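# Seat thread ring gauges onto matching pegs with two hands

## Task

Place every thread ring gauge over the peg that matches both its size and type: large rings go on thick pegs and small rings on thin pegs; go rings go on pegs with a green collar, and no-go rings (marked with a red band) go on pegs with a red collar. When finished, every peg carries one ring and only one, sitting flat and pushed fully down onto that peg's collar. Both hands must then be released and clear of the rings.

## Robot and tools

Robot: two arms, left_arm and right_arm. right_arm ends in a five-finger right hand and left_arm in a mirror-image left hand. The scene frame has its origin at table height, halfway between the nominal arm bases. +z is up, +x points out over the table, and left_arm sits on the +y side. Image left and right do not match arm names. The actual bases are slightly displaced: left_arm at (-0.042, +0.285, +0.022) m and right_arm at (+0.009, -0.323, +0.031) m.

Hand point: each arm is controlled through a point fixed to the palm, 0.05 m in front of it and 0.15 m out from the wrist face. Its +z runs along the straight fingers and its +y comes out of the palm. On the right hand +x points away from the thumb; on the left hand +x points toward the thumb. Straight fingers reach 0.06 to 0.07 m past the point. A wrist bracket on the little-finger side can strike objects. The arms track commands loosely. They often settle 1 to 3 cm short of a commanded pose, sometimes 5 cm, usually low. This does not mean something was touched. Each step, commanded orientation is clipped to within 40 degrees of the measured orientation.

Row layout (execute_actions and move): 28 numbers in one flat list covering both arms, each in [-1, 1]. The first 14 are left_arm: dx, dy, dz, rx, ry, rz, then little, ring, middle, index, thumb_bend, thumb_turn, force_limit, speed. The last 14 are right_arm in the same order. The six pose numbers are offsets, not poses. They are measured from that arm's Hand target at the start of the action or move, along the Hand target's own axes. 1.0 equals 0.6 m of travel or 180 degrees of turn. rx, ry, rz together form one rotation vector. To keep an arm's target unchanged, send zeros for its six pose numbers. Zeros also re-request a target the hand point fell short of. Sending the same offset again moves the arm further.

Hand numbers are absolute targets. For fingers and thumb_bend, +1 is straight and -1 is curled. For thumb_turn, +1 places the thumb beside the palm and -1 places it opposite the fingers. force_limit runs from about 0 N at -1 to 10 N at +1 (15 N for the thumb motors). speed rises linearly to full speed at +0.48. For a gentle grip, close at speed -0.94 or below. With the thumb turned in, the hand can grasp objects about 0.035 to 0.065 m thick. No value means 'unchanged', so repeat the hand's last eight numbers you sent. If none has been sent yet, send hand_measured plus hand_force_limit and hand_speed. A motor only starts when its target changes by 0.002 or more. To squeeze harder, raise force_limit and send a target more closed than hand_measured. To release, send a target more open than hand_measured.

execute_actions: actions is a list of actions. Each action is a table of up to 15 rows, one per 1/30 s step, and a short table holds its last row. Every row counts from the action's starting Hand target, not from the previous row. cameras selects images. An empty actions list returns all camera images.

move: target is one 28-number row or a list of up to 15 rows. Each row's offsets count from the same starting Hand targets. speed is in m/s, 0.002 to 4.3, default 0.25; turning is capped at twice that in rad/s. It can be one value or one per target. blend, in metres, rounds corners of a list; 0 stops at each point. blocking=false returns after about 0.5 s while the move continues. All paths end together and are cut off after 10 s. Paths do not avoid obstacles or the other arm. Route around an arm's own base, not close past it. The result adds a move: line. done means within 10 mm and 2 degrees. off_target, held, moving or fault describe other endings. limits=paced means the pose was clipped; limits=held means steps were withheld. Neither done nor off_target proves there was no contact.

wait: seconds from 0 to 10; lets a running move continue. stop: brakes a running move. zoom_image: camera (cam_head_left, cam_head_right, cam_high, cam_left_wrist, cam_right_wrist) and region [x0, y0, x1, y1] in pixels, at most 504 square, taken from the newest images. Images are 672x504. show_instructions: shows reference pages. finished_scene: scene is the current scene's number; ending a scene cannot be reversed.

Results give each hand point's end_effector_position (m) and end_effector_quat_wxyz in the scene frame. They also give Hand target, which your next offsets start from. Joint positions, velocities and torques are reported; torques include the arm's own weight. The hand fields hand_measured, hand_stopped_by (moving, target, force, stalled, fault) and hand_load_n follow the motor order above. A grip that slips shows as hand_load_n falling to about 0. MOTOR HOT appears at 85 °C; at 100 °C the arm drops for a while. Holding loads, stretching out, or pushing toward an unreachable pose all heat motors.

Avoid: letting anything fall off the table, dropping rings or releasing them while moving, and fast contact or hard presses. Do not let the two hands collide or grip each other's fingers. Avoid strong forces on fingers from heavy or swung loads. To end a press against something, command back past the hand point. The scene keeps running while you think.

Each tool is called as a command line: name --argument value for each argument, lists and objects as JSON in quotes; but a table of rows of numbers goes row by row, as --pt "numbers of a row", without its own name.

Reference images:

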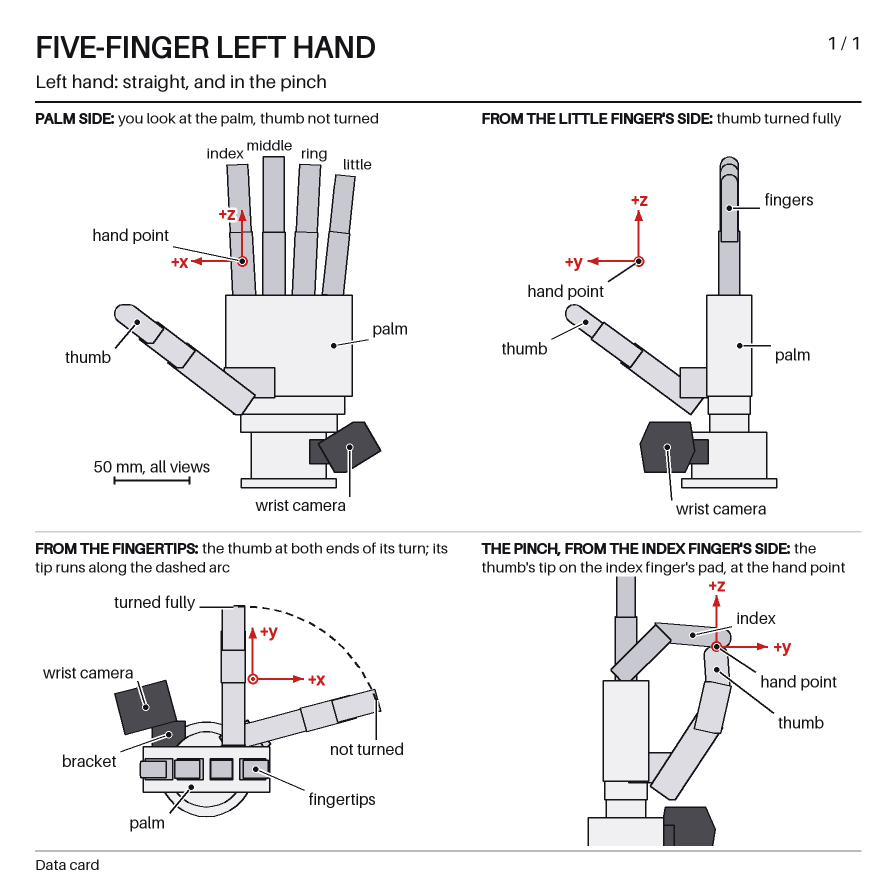

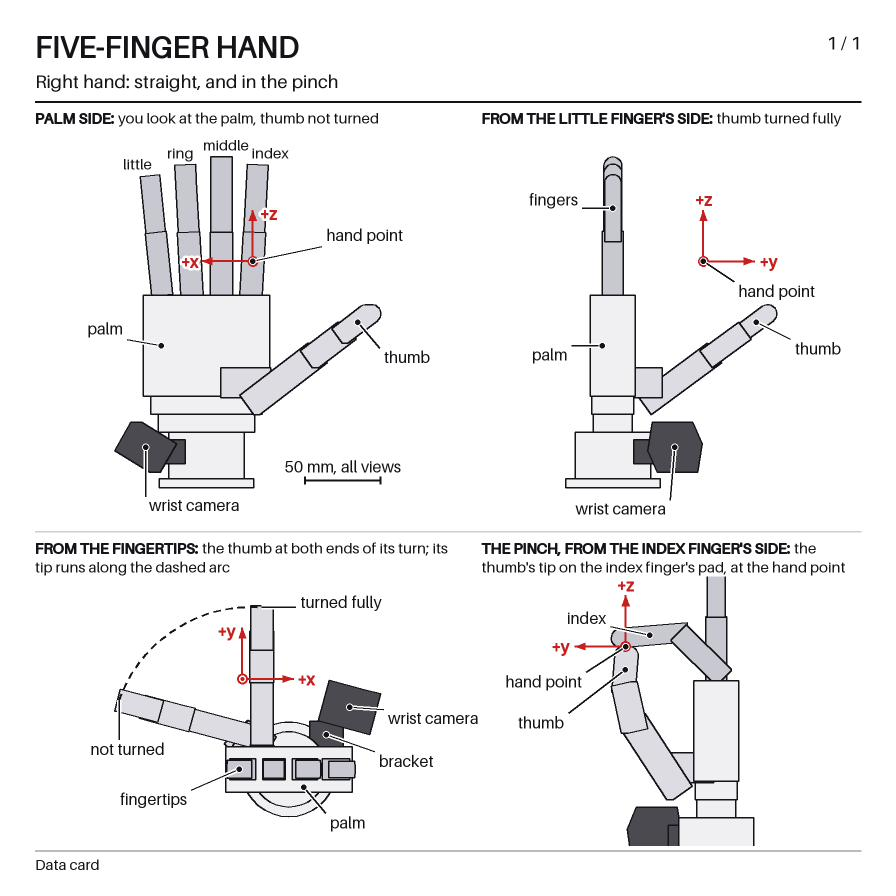

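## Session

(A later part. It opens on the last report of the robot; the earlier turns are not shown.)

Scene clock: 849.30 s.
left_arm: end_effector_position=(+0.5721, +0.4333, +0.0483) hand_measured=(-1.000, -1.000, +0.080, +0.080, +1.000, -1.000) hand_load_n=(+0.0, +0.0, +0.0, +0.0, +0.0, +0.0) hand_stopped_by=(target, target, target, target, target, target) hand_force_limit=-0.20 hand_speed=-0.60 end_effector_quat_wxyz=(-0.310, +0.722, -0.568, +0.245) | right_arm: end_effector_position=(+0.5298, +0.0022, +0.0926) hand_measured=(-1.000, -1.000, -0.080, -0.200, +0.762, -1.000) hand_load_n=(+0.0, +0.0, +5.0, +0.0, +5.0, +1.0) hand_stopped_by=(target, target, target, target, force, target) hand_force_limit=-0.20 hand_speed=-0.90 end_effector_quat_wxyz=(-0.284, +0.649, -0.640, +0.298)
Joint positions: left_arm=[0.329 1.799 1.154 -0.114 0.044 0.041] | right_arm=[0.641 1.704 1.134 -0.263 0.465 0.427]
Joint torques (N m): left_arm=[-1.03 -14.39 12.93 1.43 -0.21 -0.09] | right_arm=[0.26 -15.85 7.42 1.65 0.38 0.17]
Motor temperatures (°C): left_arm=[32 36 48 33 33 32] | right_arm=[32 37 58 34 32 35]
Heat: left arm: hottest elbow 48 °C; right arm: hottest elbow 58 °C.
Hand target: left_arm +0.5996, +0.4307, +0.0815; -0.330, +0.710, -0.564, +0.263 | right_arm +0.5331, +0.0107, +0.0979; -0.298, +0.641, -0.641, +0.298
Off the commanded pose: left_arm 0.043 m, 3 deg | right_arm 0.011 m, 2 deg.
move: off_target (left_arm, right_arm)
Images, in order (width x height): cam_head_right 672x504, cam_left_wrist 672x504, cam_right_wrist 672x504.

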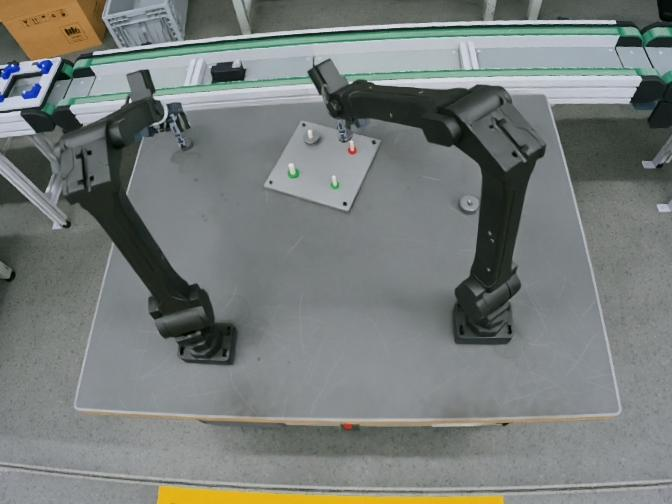

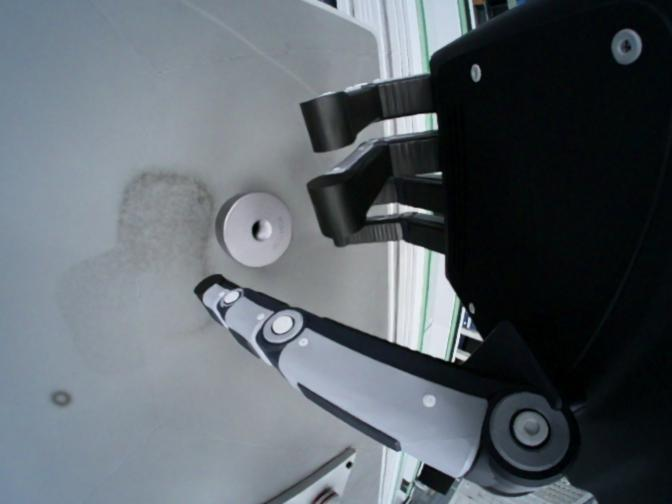

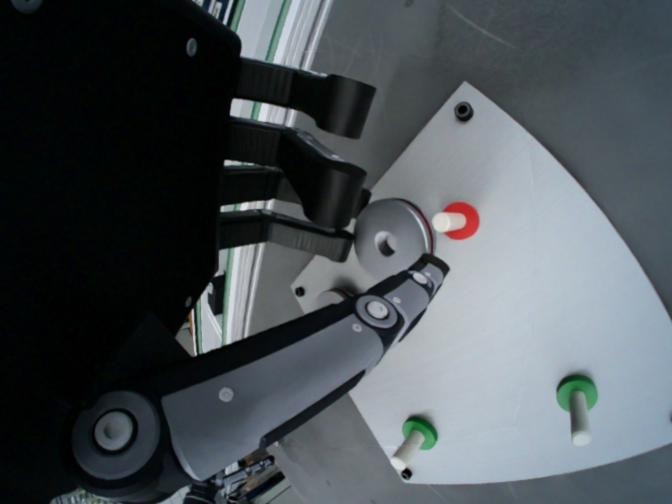

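move --target '[-0.0082,0.0275,0.0347,0,0,0,-1,-1,0.0,0.0,0.97,-1,-0.2,-0.6,0.03,0.0214,-0.0255,0,0,0,-1,-1,-0.08,-0.2,0.7,-1,-0.2,-0.9]' --speed 0.05 --cameras '["cam_head_right","cam_left_wrist","cam_right_wrist"]'

zoom_image --camera "cam_right_wrist" --region '[362, 200, 462, 300]'

zoom_image --camera "cam_left_wrist" --region '[172, 150, 372, 350]'

Scene clock: 861.27 s.
left_arm: end_effector_position=(+0.5726, +0.4332, +0.0301) hand_measured=(-1.000, -1.000, +0.000, +0.000, +0.970, -1.000) hand_load_n=(+0.0, +0.0, +0.0, +0.0, +0.0, +0.0) hand_stopped_by=(target, target, target, target, target, target) hand_force_limit=-0.20 hand_speed=-0.60 end_effector_quat_wxyz=(-0.304, +0.724, -0.570, +0.241) | right_arm: end_effector_position=(+0.5102, -0.0107, +0.0840) hand_measured=(-1.000, -1.000, -0.080, -0.200, +0.760, -1.000) hand_load_n=(+0.0, +0.0, +0.0, +0.0, +0.0, +0.0) hand_stopped_by=(target, target, target, target, force, target) hand_force_limit=-0.20 hand_speed=-0.90 end_effector_quat_wxyz=(-0.281, +0.650, -0.641, +0.297)
Joint positions: left_arm=[0.329 1.834 1.154 -0.095 0.045 0.041] | right_arm=[0.642 1.665 1.059 -0.234 0.464 0.43]
Joint torques (N m): left_arm=[-0.03 -13.57 12.21 3.11 -0.03 -0.05] | right_arm=[-0.21 -16.97 6.76 1.46 0.29 0.08]
Motor temperatures (°C): left_arm=[32 37 47 33 33 32] | right_arm=[32 37 57 34 32 35]
Heat: left arm: hottest elbow 47 °C; right arm: hottest elbow 57 °C.
Hand target: left_arm +0.6036, +0.4366, +0.0554; -0.330, +0.710, -0.564, +0.263 | right_arm +0.5131, -0.0072, +0.0980; -0.299, +0.641, -0.641, +0.298
Off the commanded pose: left_arm 0.040 m, 4 deg | right_arm 0.015 m, 2 deg.
move: off_target (left_arm, right_arm)
Images, in order (width x height): cam_head_right 672x504, cam_left_wrist 672x504, cam_right_wrist 672x504.

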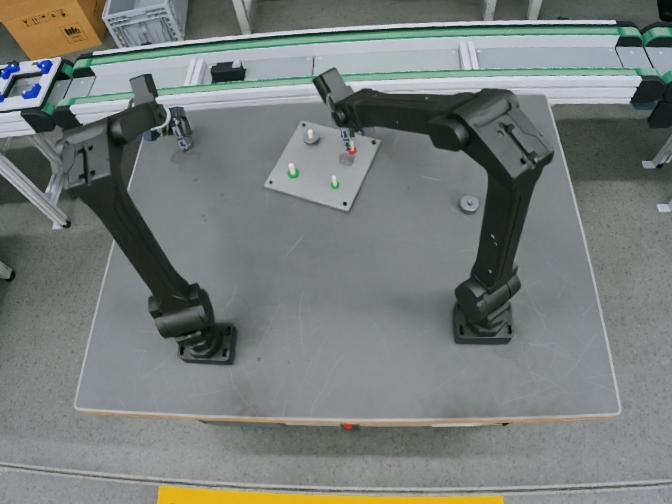

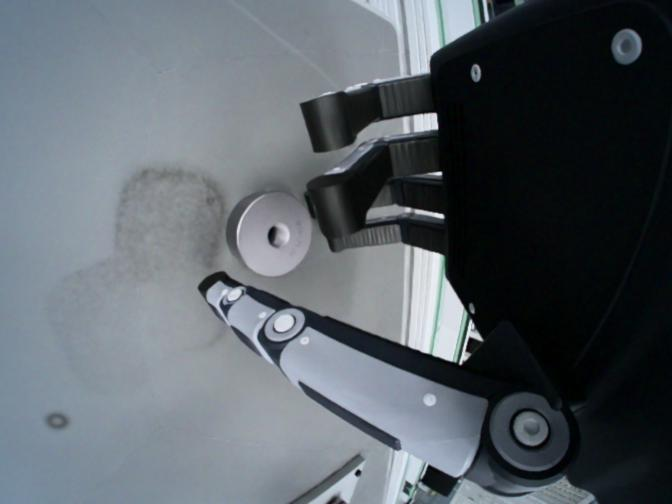

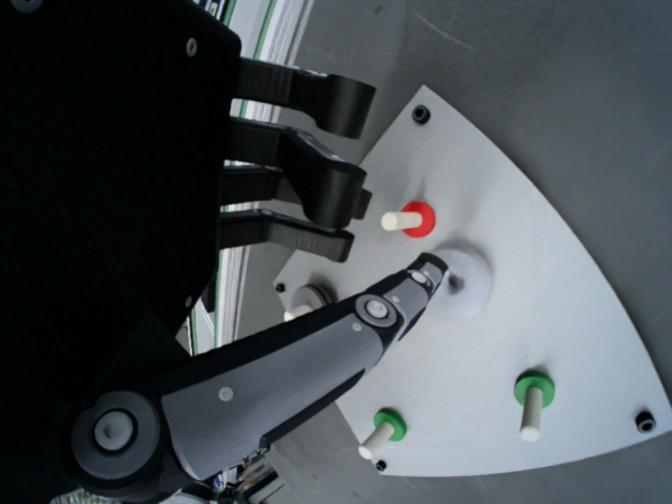

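Scaled by 5.040 from the camera's 672x504 image, which has a finer 960x720 frame.

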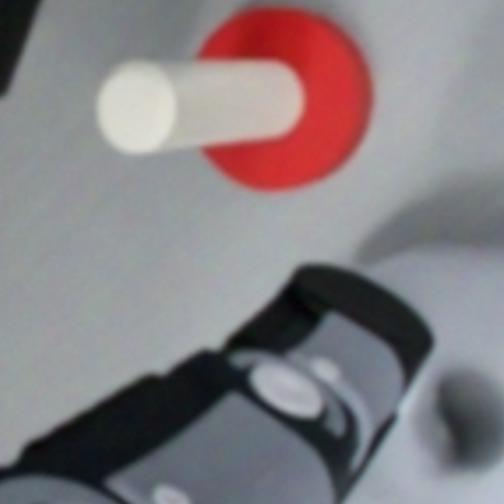

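Scaled by 2.520 from the camera's 672x504 image, which has a finer 960x720 frame.

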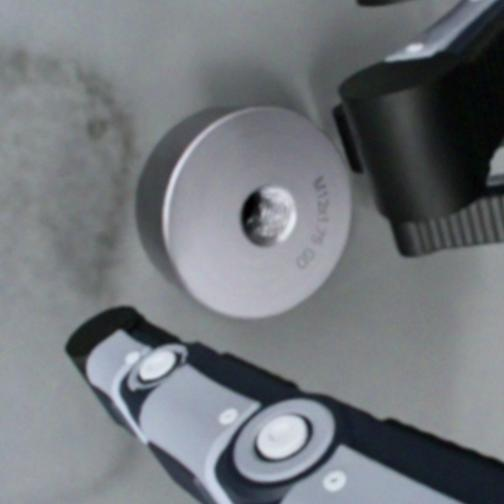

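wait --seconds 0.1 --cameras '["cam_head_right", "cam_high", "cam_right_wrist", "cam_left_wrist"]'

Scene clock: 894.97 s.
left_arm: end_effector_position=(+0.5726, +0.4332, +0.0301) hand_measured=(-1.000, -1.000, +0.000, +0.000, +0.970, -1.000) hand_load_n=(+0.0, +0.0, +0.0, +0.0, +0.0, +0.0) hand_stopped_by=(target, target, target, target, target, target) hand_force_limit=-0.20 hand_speed=-0.60 end_effector_quat_wxyz=(-0.304, +0.724, -0.570, +0.241) | right_arm: end_effector_position=(+0.5102, -0.0107, +0.0840) hand_measured=(-1.000, -1.000, -0.080, -0.200, +0.760, -1.000) hand_load_n=(+0.0, +0.0, +0.0, +0.0, +0.0, +0.0) hand_stopped_by=(target, target, target, target, force, target) hand_force_limit=-0.20 hand_speed=-0.90 end_effector_quat_wxyz=(-0.281, +0.650, -0.641, +0.297)
Joint positions: left_arm=[0.329 1.834 1.154 -0.095 0.045 0.041] | right_arm=[0.642 1.665 1.059 -0.234 0.464 0.43]
Joint torques (N m): left_arm=[-0.09 -13.45 12.26 3 -0.06 -0.04] | right_arm=[-0.15 -16.91 6.75 1.44 0.29 0.08]
Motor temperatures (°C): left_arm=[32 37 47 33 33 32] | right_arm=[32 37 55 34 32 35]
Heat: left arm: hottest elbow 47 °C; right arm: hottest elbow 55 °C.
Hand target: left_arm +0.6036, +0.4366, +0.0554; -0.330, +0.710, -0.564, +0.263 | right_arm +0.5131, -0.0072, +0.0980; -0.299, +0.641, -0.641, +0.298
Off the commanded pose: left_arm 0.040 m, 4 deg | right_arm 0.015 m, 2 deg.
wait: 0.10 s; at rest from the start
Images, in order (width x height): cam_head_right 672x504, cam_high 672x504, cam_left_wrist 672x504, cam_right_wrist 672x504.

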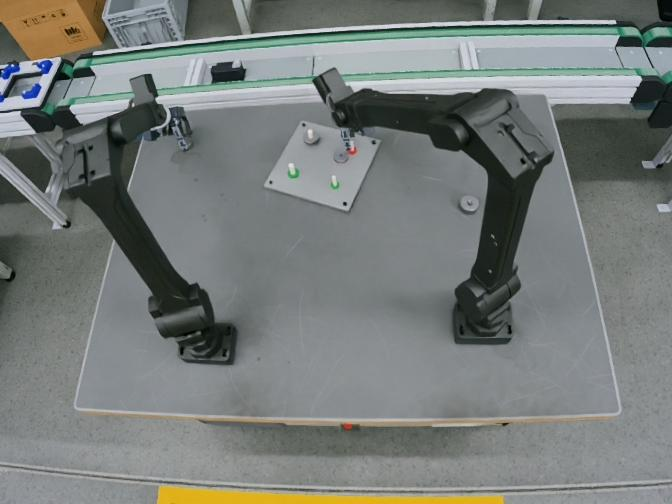

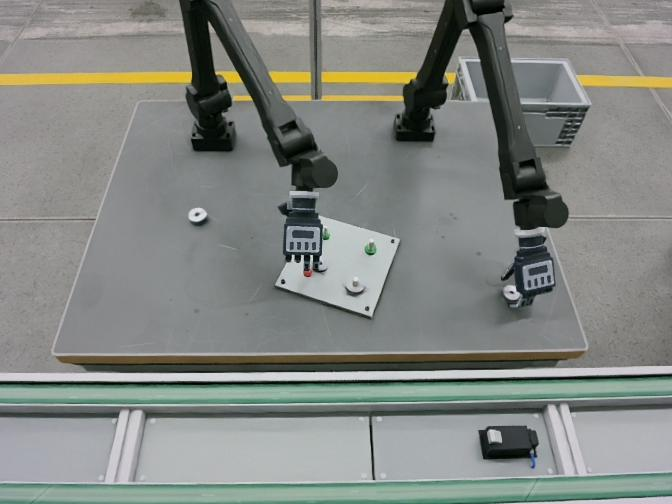

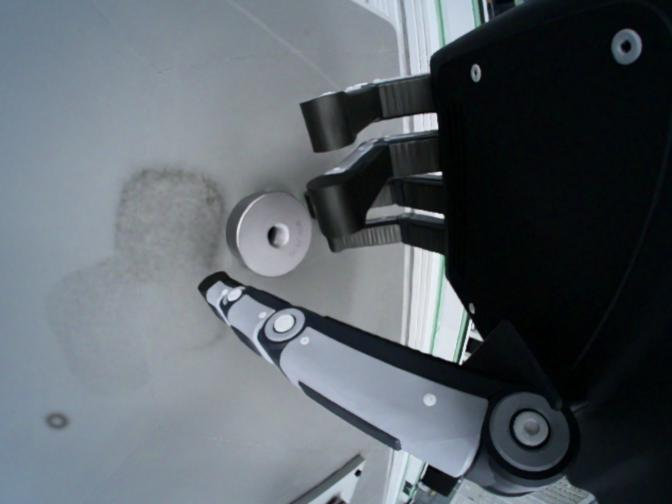

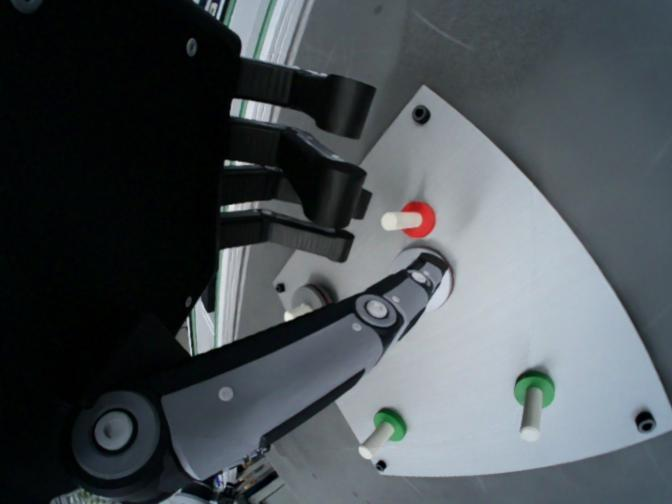

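zoom_image --camera "cam_head_right" --region '[325, 125, 375, 175]'

zoom_image --camera "cam_right_wrist" --region '[340, 180, 500, 340]'

Scaled by 10.080 from the camera's 672x504 image, which has a finer 960x720 frame.

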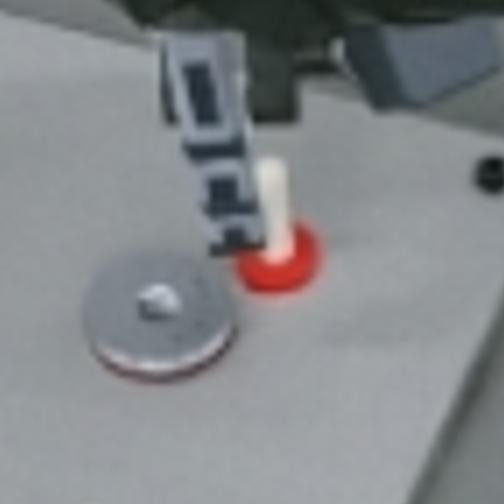

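Scaled by 3.150 from the camera's 672x504 image, which has a finer 960x720 frame.

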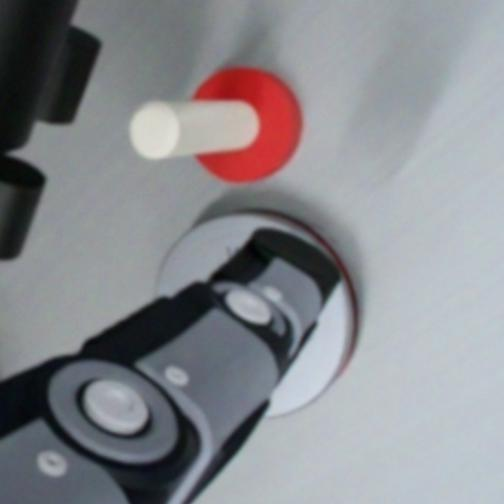

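move --target '[0,0,0,0,0,0,-1,-1,0,0,0.97,-1,-0.2,-0.6,0,-0.0766,-0.0643,0,0,0,-1,-1,-0.08,-0.2,0.7,-1,-0.2,-0.9]' --speed 0.06

Scene clock: 928.30 s.
left_arm: end_effector_position=(+0.5726, +0.4332, +0.0301) hand_measured=(-1.000, -1.000, +0.000, +0.000, +0.970, -1.000) hand_load_n=(+0.0, +0.5, +0.0, +0.0, +0.0, +0.0) hand_stopped_by=(target, target, target, target, target, target) hand_force_limit=-0.20 hand_speed=-0.60 end_effector_quat_wxyz=(-0.304, +0.724, -0.570, +0.241) | right_arm: end_effector_position=(+0.4984, -0.0192, +0.1254) hand_measured=(-1.000, -1.000, -0.080, -0.200, +0.760, -1.000) hand_load_n=(+0.0, +0.0, +0.0, +0.0, +0.0, +0.0) hand_stopped_by=(target, target, target, target, force, target) hand_force_limit=-0.20 hand_speed=-0.90 end_effector_quat_wxyz=(-0.273, +0.654, -0.641, +0.295)
Joint positions: left_arm=[0.329 1.834 1.154 -0.095 0.045 0.041] | right_arm=[0.642 1.578 1.084 -0.365 0.464 0.43]
Joint torques (N m): left_arm=[-0.03 -13.57 12.19 3.08 -0.03 -0.05] | right_arm=[-0.15 -15.85 11.22 0.44 0.28 0.08]
Heat: left arm: hottest elbow 47 °C; right arm: hottest elbow 54 °C.
Hand target: left_arm +0.6036, +0.4366, +0.0554; -0.330, +0.710, -0.564, +0.263 | right_arm +0.5132, -0.0072, +0.1580; -0.299, +0.641, -0.641, +0.298
Off the commanded pose: left_arm 0.040 m, 4 deg | right_arm 0.038 m, 3 deg.
move: off_target (left_arm, right_arm)

move --target '[-0.0244,-0.0547,-0.0385,0,0,0,-1,-1,0,0,0.97,-1,-0.2,-0.6,-0.065,0.0368,0.0287,0,0,0,1,1,0.08,0.08,1,-1,-0.2,-0.6]' --speed 0.08 --cameras '["cam_right_wrist", "cam_left_wrist"]'

Scene clock: 942.33 s.
left_arm: end_effector_position=(+0.5823, +0.4341, +0.0626) hand_measured=(-1.000, -1.000, +0.000, +0.000, +0.970, -1.000) hand_load_n=(+0.0, +0.0, +0.0, +0.0, +0.0, +0.0) hand_stopped_by=(target, target, target, target, target, target) hand_force_limit=-0.20 hand_speed=-0.60 end_effector_quat_wxyz=(-0.306, +0.718, -0.573, +0.251) | right_arm: end_effector_position=(+0.4929, +0.0125, +0.1110) hand_measured=(+1.000, +1.000, +0.080, +0.080, +1.000, -1.000) hand_load_n=(+0.0, +0.0, +0.0, +0.0, +0.0, +0.0) hand_stopped_by=(target, target, target, target, target, target) hand_force_limit=-0.20 hand_speed=-0.60 end_effector_quat_wxyz=(-0.271, +0.655, -0.639, +0.297)
Joint positions: left_arm=[0.331 1.8 1.201 -0.16 0.064 0.047] | right_arm=[0.702 1.635 1.116 -0.365 0.505 0.476]
Joint torques (N m): left_arm=[1.85 -14.62 13.27 1.54 -0.02 0.05] | right_arm=[0.03 -13.98 11.18 1.46 0.39 0.15]
Heat: left arm: hottest elbow 48 °C; right arm: hottest elbow 54 °C.
Hand target: left_arm +0.6038, +0.4516, +0.0955; -0.330, +0.710, -0.564, +0.263 | right_arm +0.5121, +0.0318, +0.1301; -0.299, +0.641, -0.641, +0.298
Off the commanded pose: left_arm 0.043 m, 3 deg | right_arm 0.033 m, 4 deg.
move: off_target (left_arm, right_arm)
Images, in order (width x height): cam_left_wrist 672x504, cam_right_wrist 672x504.

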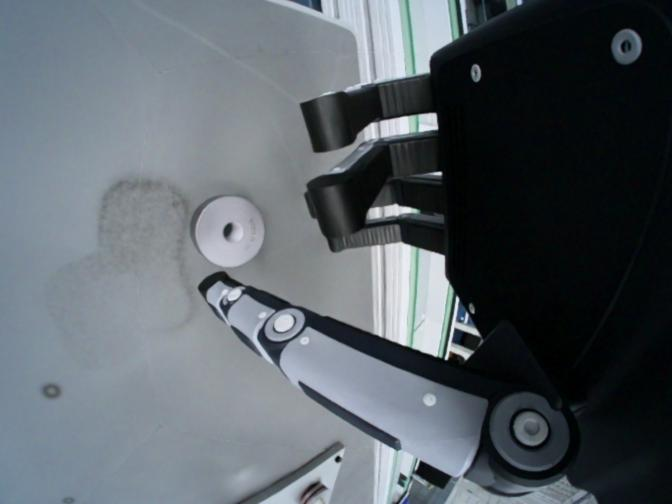

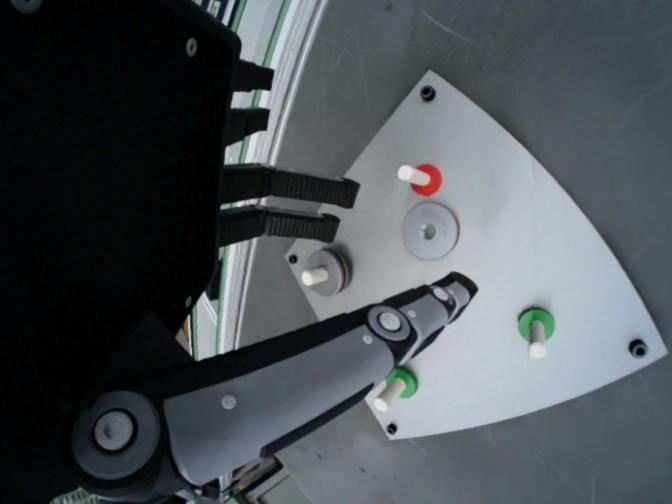

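move --target '[-0.02,0.0299,0.0033,0,0,0,-1,-1,0,0,0.97,-1,-0.2,-0.6,-0.0017,0.0542,0.0651,0,0,0,1,1,0.08,0.08,1,-1,-0.2,-0.6]' --speed 0.08 --cameras '["cam_right_wrist", "cam_left_wrist"]'

Scene clock: 959.40 s.
left_arm: end_effector_position=(+0.5802, +0.4470, +0.0638) hand_measured=(-1.000, -1.000, +0.000, +0.000, +0.970, -1.000) hand_load_n=(+0.0, +0.0, +0.0, +0.0, +0.0, +0.0) hand_stopped_by=(target, target, target, target, target, target) hand_force_limit=-0.20 hand_speed=-0.60 end_effector_quat_wxyz=(-0.309, +0.717, -0.571, +0.253) | right_arm: end_effector_position=(+0.5108, +0.0278, +0.0785) hand_measured=(+1.000, +1.000, +0.080, +0.080, +1.000, -1.000) hand_load_n=(+0.0, +0.0, +0.0, +0.0, +0.0, +0.0) hand_stopped_by=(target, target, target, target, target, target) hand_force_limit=-0.20 hand_speed=-0.60 end_effector_quat_wxyz=(-0.289, +0.648, -0.639, +0.298)
Joint positions: left_arm=[0.355 1.8 1.201 -0.153 0.081 0.062] | right_arm=[0.702 1.723 1.116 -0.238 0.503 0.476]
Joint torques (N m): left_arm=[1.9 -14.15 9.87 3.06 -0.02 0.03] | right_arm=[-0.67 -14.68 8.32 1.58 0.26 0.06]
Motor temperatures (°C): left_arm=[32 37 51 33 33 32] | right_arm=[32 37 56 34 32 35]
Heat: left arm: hottest elbow 51 °C; right arm: hottest elbow 56 °C.
Hand target: left_arm +0.5913, +0.4611, +0.0805; -0.330, +0.710, -0.564, +0.263 | right_arm +0.5210, +0.0328, +0.0800; -0.299, +0.641, -0.641, +0.298
Off the commanded pose: left_arm 0.024 m, 3 deg | right_arm 0.012 m, 1 deg.
move: off_target (left_arm, right_arm)
Images, in order (width x height): cam_left_wrist 672x504, cam_right_wrist 672x504.

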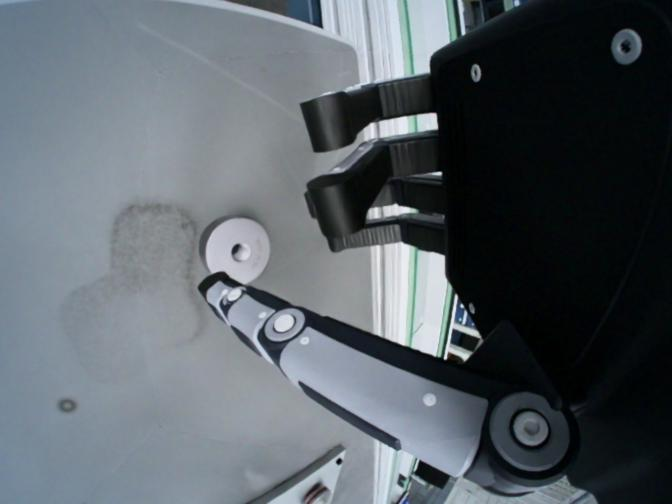

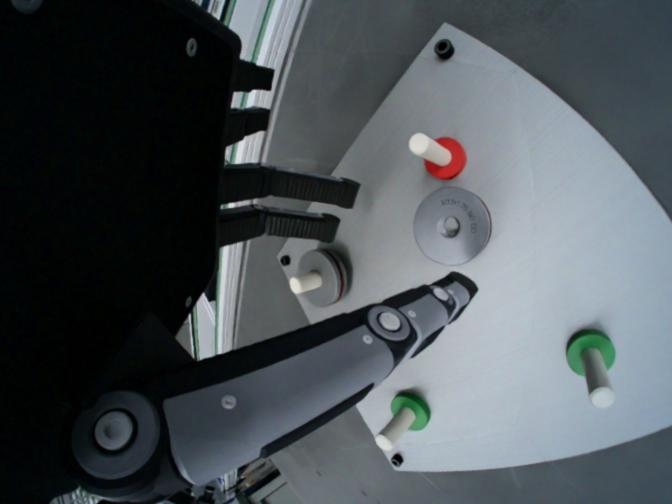

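zoom_image --camera "cam_right_wrist" --region '[360, 130, 560, 330]'

zoom_image --camera "cam_left_wrist" --region '[172, 150, 372, 350]'

Scaled by 2.520 from the camera's 672x504 image, which has a finer 960x720 frame.

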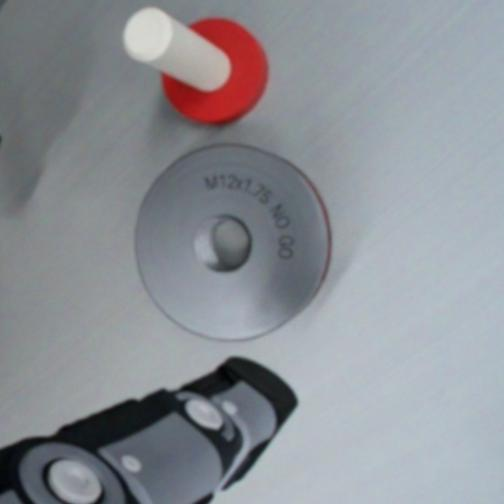

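Scaled by 2.520 from the camera's 672x504 image, which has a finer 960x720 frame.

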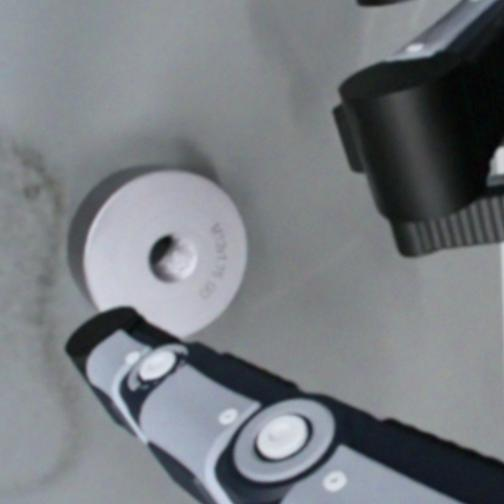

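move --target '[0,0.0384,0.0062,0,0,0,-1,-1,0,0,0.97,-1,-0.2,-0.6,0.01,-0.035,-0.049,0,0,0,1,1,0.08,0.08,1,-1,-0.2,-0.6]' --speed 0.08 --cameras '["cam_right_wrist", "cam_left_wrist"]'

zoom_image --camera "cam_left_wrist" --region '[172, 150, 372, 350]'

zoom_image --camera "cam_right_wrist" --region '[360, 130, 560, 330]'

Scene clock: 978.20 s.
left_arm: end_effector_position=(+0.5801, +0.4476, +0.0590) hand_measured=(-1.000, -1.000, +0.000, +0.000, +0.970, -1.000) hand_load_n=(+0.0, +0.5, +0.0, +0.0, +0.5, +0.0) hand_stopped_by=(target, target, target, target, target, target) hand_force_limit=-0.20 hand_speed=-0.60 end_effector_quat_wxyz=(-0.320, +0.711, -0.569, +0.261) | right_arm: end_effector_position=(+0.5043, +0.0225, +0.0952) hand_measured=(+1.000, +1.000, +0.080, +0.080, +1.000, -1.000) hand_load_n=(+0.0, +0.0, +0.0, +0.0, +0.0, +0.0) hand_stopped_by=(target, target, target, target, target, target) hand_force_limit=-0.20 hand_speed=-0.60 end_effector_quat_wxyz=(-0.285, +0.650, -0.639, +0.297)
Joint positions: left_arm=[0.357 1.8 1.171 -0.092 0.084 0.063] | right_arm=[0.702 1.682 1.116 -0.288 0.503 0.476]
Joint torques (N m): left_arm=[1.85 -13.57 7.49 3.17 0 0.05] | right_arm=[-0.5 -16.97 8.98 0.43 0.3 0.08]
Motor temperatures (°C): left_arm=[32 37 50 33 33 32] | right_arm=[32 37 56 34 32 35]
Heat: left arm: hottest elbow 50 °C; right arm: hottest elbow 56 °C.
Hand target: left_arm +0.5796, +0.4585, +0.0606; -0.330, +0.710, -0.564, +0.263 | right_arm +0.5120, +0.0268, +0.1150; -0.299, +0.641, -0.641, +0.298
Off the commanded pose: left_arm 0.011 m, 1 deg | right_arm 0.022 m, 2 deg.
move: off_target (left_arm, right_arm)
Images, in order (width x height): cam_left_wrist 672x504, cam_right_wrist 672x504.

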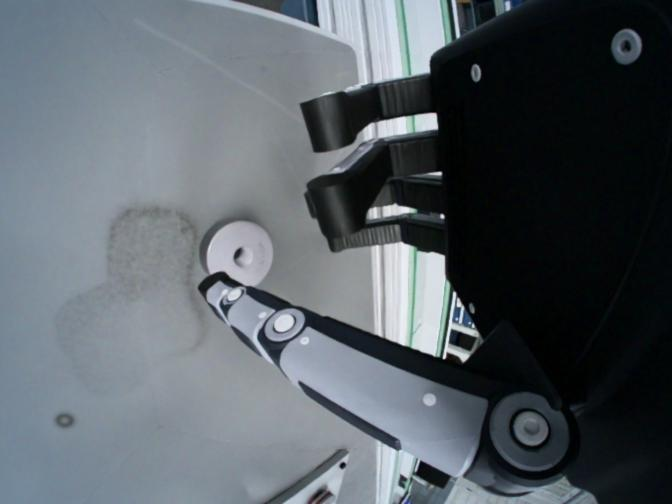

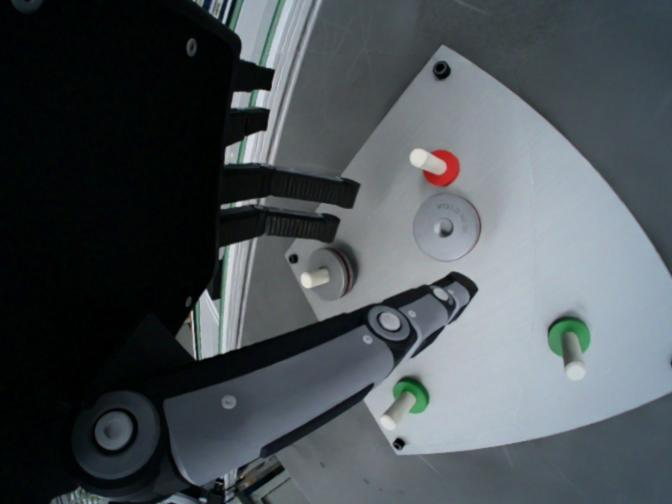

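Scaled by 2.520 from the camera's 672x504 image, which has a finer 960x720 frame.

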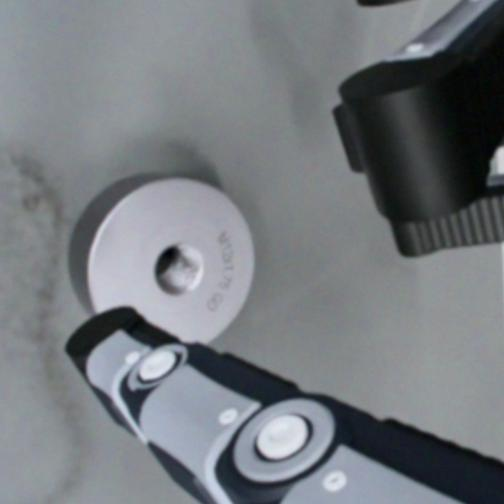

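Scaled by 2.520 from the camera's 672x504 image, which has a finer 960x720 frame.

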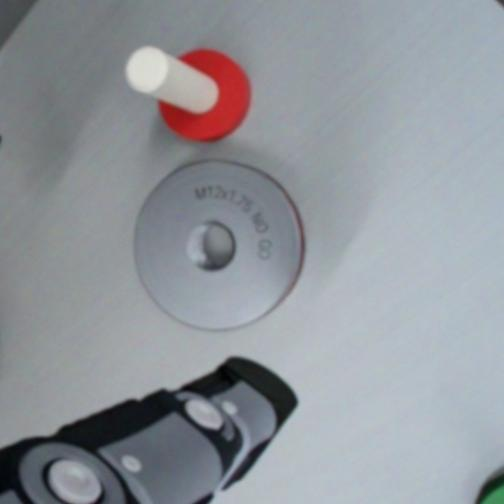

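move --target '[0.005,0.0087,-0.0362,0,0,0,-1,-1,0,0,0.97,-1,-0.2,-0.6,0.0215,0.0611,0.018,0,0,0,1,1,0.08,0.08,1,-1,-0.2,-0.6]' --speed 0.08 --cameras '["cam_right_wrist", "cam_left_wrist"]'

zoom_image --camera "cam_left_wrist" --region '[172, 150, 372, 350]'

zoom_image --camera "cam_right_wrist" --region '[320, 130, 520, 330]'

Scene clock: 994.57 s.
left_arm: end_effector_position=(+0.5622, +0.4416, +0.0632) hand_measured=(-1.000, -1.000, +0.000, +0.000, +0.970, -1.000) hand_load_n=(+0.5, +0.0, +0.0, +0.0, +0.0, +0.0) hand_stopped_by=(target, target, target, target, target, target) hand_force_limit=-0.20 hand_speed=-0.60 end_effector_quat_wxyz=(-0.318, +0.712, -0.569, +0.260) | right_arm: end_effector_position=(+0.4915, +0.0120, +0.0713) hand_measured=(+1.000, +1.000, +0.080, +0.080, +1.000, -1.000) hand_load_n=(+0.0, +0.0, +0.0, +0.0, +0.0, +0.0) hand_stopped_by=(target, target, target, target, target, target) hand_force_limit=-0.20 hand_speed=-0.60 end_effector_quat_wxyz=(-0.285, +0.650, -0.639, +0.297)
Joint positions: left_arm=[0.357 1.754 1.119 -0.092 0.084 0.063] | right_arm=[0.702 1.682 1.04 -0.213 0.503 0.476]
Joint torques (N m): left_arm=[2.08 -13.98 7.17 2.92 -0.06 0.06] | right_arm=[-0.56 -15.97 6.8 1.43 0.29 0.07]
Motor temperatures (°C): left_arm=[32 37 47 33 33 32] | right_arm=[32 37 56 34 32 35]
Heat: left arm: hottest elbow 47 °C; right arm: hottest elbow 56 °C.
Hand target: left_arm +0.5608, +0.4510, +0.0703; -0.330, +0.710, -0.564, +0.263 | right_arm +0.4968, +0.0139, +0.0801; -0.299, +0.641, -0.641, +0.298
Off the commanded pose: left_arm 0.012 m, 2 deg | right_arm 0.010 m, 2 deg.
move: off_target (left_arm)
Images, in order (width x height): cam_left_wrist 672x504, cam_right_wrist 672x504.

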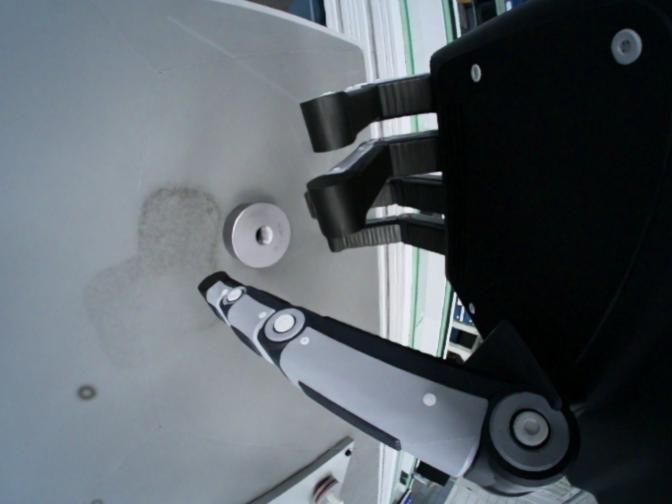

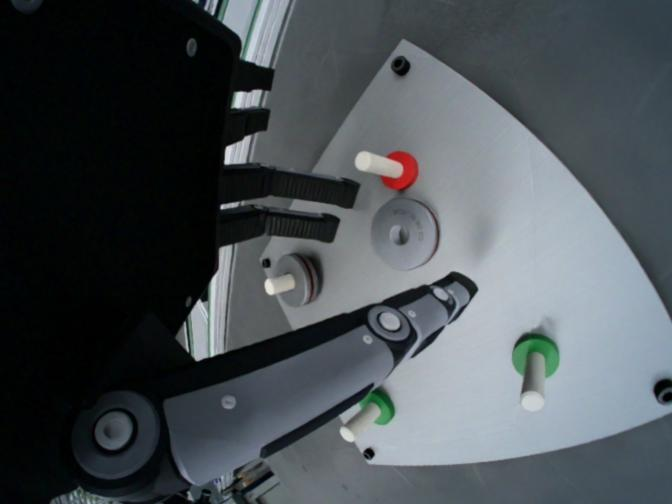

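Scaled by 2.520 from the camera's 672x504 image, which has a finer 960x720 frame.

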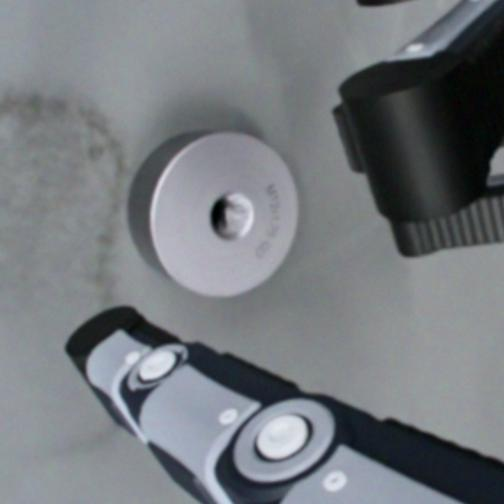

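Scaled by 2.520 from the camera's 672x504 image, which has a finer 960x720 frame.

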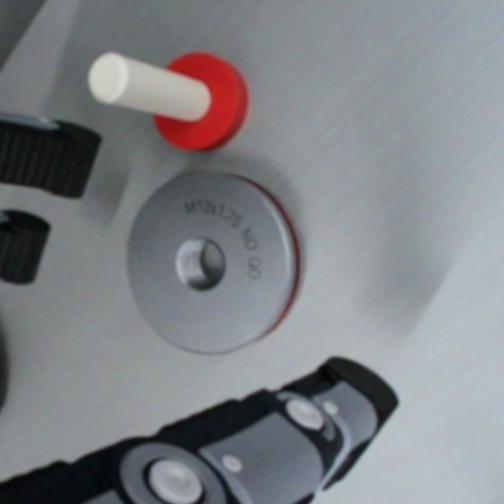

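move --target '[0.0025,0.019,0.0421,0,0,0,-1,-1,0,0,0.97,-1,-0.2,-0.6,-0.0017,0.017,0.0317,0,0,0,1,1,0,0,0.97,-1,-0.2,-0.6]' --speed 0.06 --cameras '["cam_right_wrist", "cam_left_wrist"]'

zoom_image --camera "cam_left_wrist" --region '[172, 150, 372, 350]'

zoom_image --camera "cam_right_wrist" --region '[300, 150, 500, 350]'

Scene clock: 1024.93 s.
left_arm: end_effector_position=(+0.5672, +0.4434, +0.0397) hand_measured=(-1.000, -1.000, +0.000, +0.000, +0.970, -1.000) hand_load_n=(+0.0, +0.0, +0.0, +0.0, +0.0, +0.0) hand_stopped_by=(target, target, target, target, target, target) hand_force_limit=-0.20 hand_speed=-0.60 end_effector_quat_wxyz=(-0.317, +0.713, -0.570, +0.259) | right_arm: end_effector_position=(+0.5001, +0.0168, +0.0664) hand_measured=(+1.000, +1.000, +0.000, +0.000, +0.970, -1.000) hand_load_n=(+0.0, +0.0, +0.0, +0.0, +0.0, +0.0) hand_stopped_by=(target, target, target, target, target, target) hand_force_limit=-0.20 hand_speed=-0.60 end_effector_quat_wxyz=(-0.298, +0.643, -0.639, +0.297)
Joint positions: left_arm=[0.357 1.805 1.119 -0.045 0.083 0.063] | right_arm=[0.697 1.704 1.04 -0.161 0.498 0.476]
Joint torques (N m): left_arm=[1.26 -13.33 8.18 3.07 -0.21 0.02] | right_arm=[-0.85 -14.1 6.75 1.55 0.25 -0.01]
Heat: left arm: hottest elbow 45 °C; right arm: hottest elbow 54 °C.
Hand target: left_arm +0.5728, +0.4523, +0.0453; -0.330, +0.710, -0.564, +0.263 | right_arm +0.5048, +0.0149, +0.0600; -0.299, +0.641, -0.641, +0.298
Off the commanded pose: left_arm 0.012 m, 2 deg | right_arm 0.008 m, 0 deg.
move: off_target (left_arm)
Images, in order (width x height): cam_left_wrist 672x504, cam_right_wrist 672x504.

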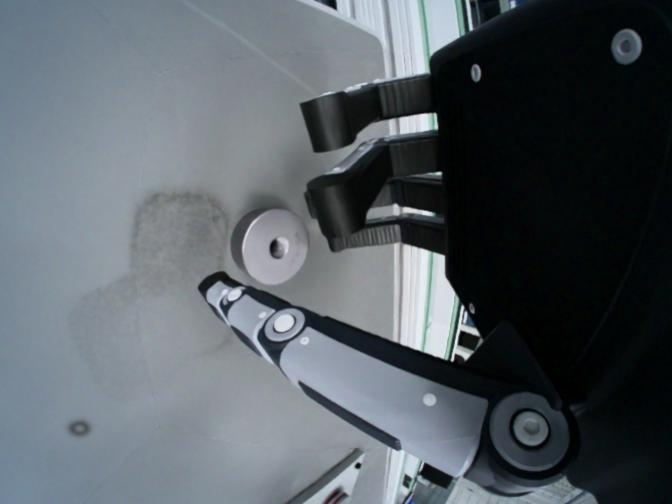

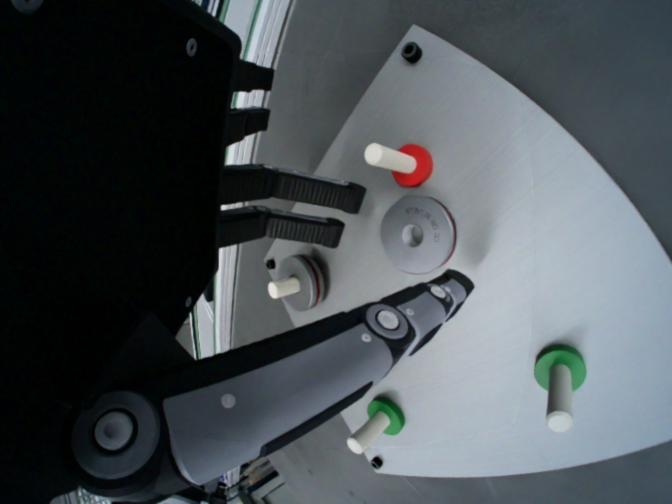

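Scaled by 2.520 from the camera's 672x504 image, which has a finer 960x720 frame.

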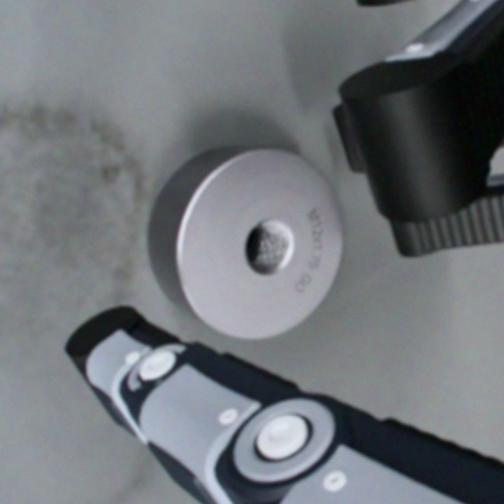

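Scaled by 2.520 from the camera's 672x504 image, which has a finer 960x720 frame.

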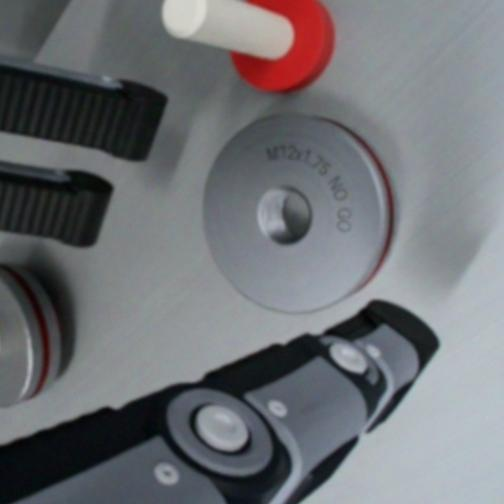

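move --target '[0.01,0.0057,0.0243,0,0,0,-1,-1,0,0,0.97,-1,-0.2,-0.6,0.0067,0.0296,0.027,0,0,0,1,1,0,0,0.97,-1,-0.2,-0.6]' --speed 0.05 --cameras '["cam_right_wrist", "cam_left_wrist"]'

zoom_image --camera "cam_left_wrist" --region '[172, 150, 372, 350]'

zoom_image --camera "cam_right_wrist" --region '[300, 150, 500, 350]'

Scene clock: 1037.30 s.
left_arm: end_effector_position=(+0.5675, +0.4454, +0.0223) hand_measured=(-1.000, -1.000, +0.000, +0.000, +0.970, -1.000) hand_load_n=(+0.0, +0.0, +0.0, +0.0, +0.0, +0.0) hand_stopped_by=(target, target, target, target, target, target) hand_force_limit=-0.20 hand_speed=-0.60 end_effector_quat_wxyz=(-0.314, +0.716, -0.569, +0.252) | right_arm: end_effector_position=(+0.5024, +0.0149, +0.0472) hand_measured=(+1.000, +1.000, +0.000, +0.000, +0.970, -1.000) hand_load_n=(+0.0, -0.5, -1.0, +0.0, +0.0, +0.0) hand_stopped_by=(target, target, target, target, target, target) hand_force_limit=-0.20 hand_speed=-0.60 end_effector_quat_wxyz=(-0.303, +0.640, -0.641, +0.297)
Joint positions: left_arm=[0.357 1.839 1.119 -0.024 0.074 0.063] | right_arm=[0.691 1.738 1.017 -0.093 0.493 0.476]
Joint torques (N m): left_arm=[0.03 -13.27 9.39 3.19 -0.21 -0.06] | right_arm=[-0.91 -13.68 6.31 1.78 0.22 -0.08]
Heat: left arm: hottest elbow 45 °C; right arm: hottest elbow 53 °C.
Hand target: left_arm +0.5828, +0.4485, +0.0334; -0.330, +0.710, -0.564, +0.263 | right_arm +0.5056, +0.0109, +0.0359; -0.299, +0.641, -0.641, +0.298
Off the commanded pose: left_arm 0.019 m, 2 deg | right_arm 0.012 m, 1 deg.
move: off_target (left_arm, right_arm)
Images, in order (width x height): cam_left_wrist 672x504, cam_right_wrist 672x504.

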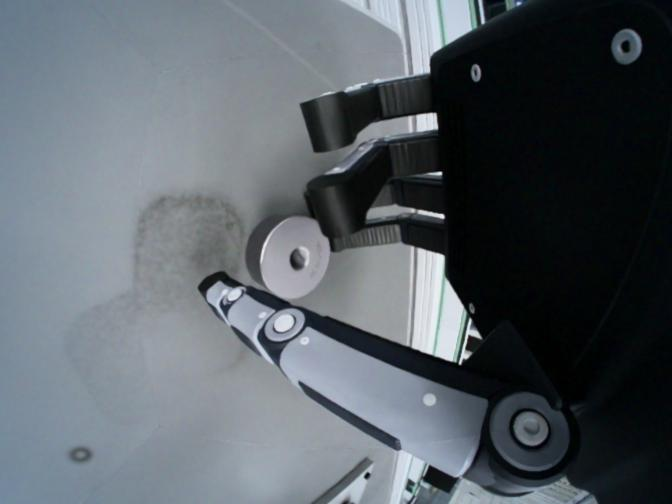

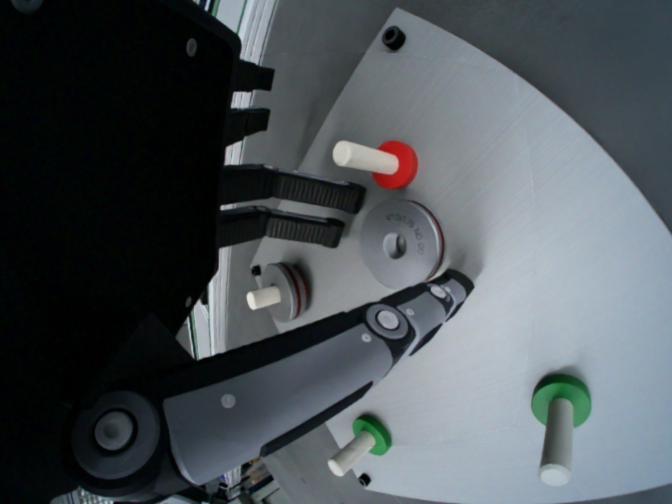

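Scaled by 2.520 from the camera's 672x504 image, which has a finer 960x720 frame.

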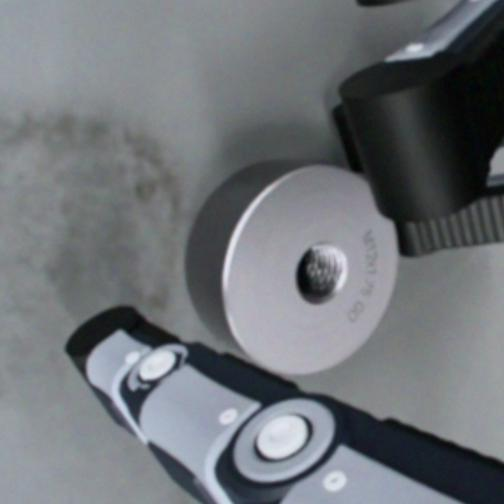

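Scaled by 2.520 from the camera's 672x504 image, which has a finer 960x720 frame.

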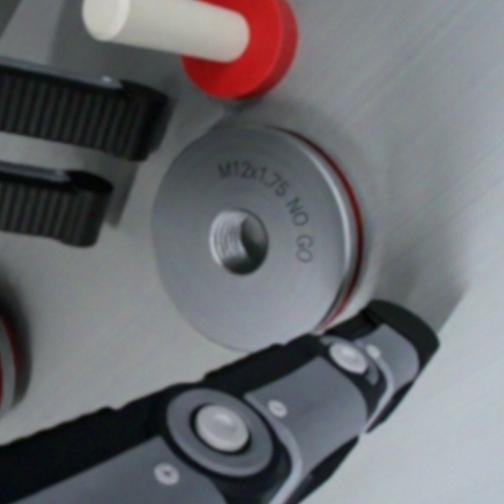

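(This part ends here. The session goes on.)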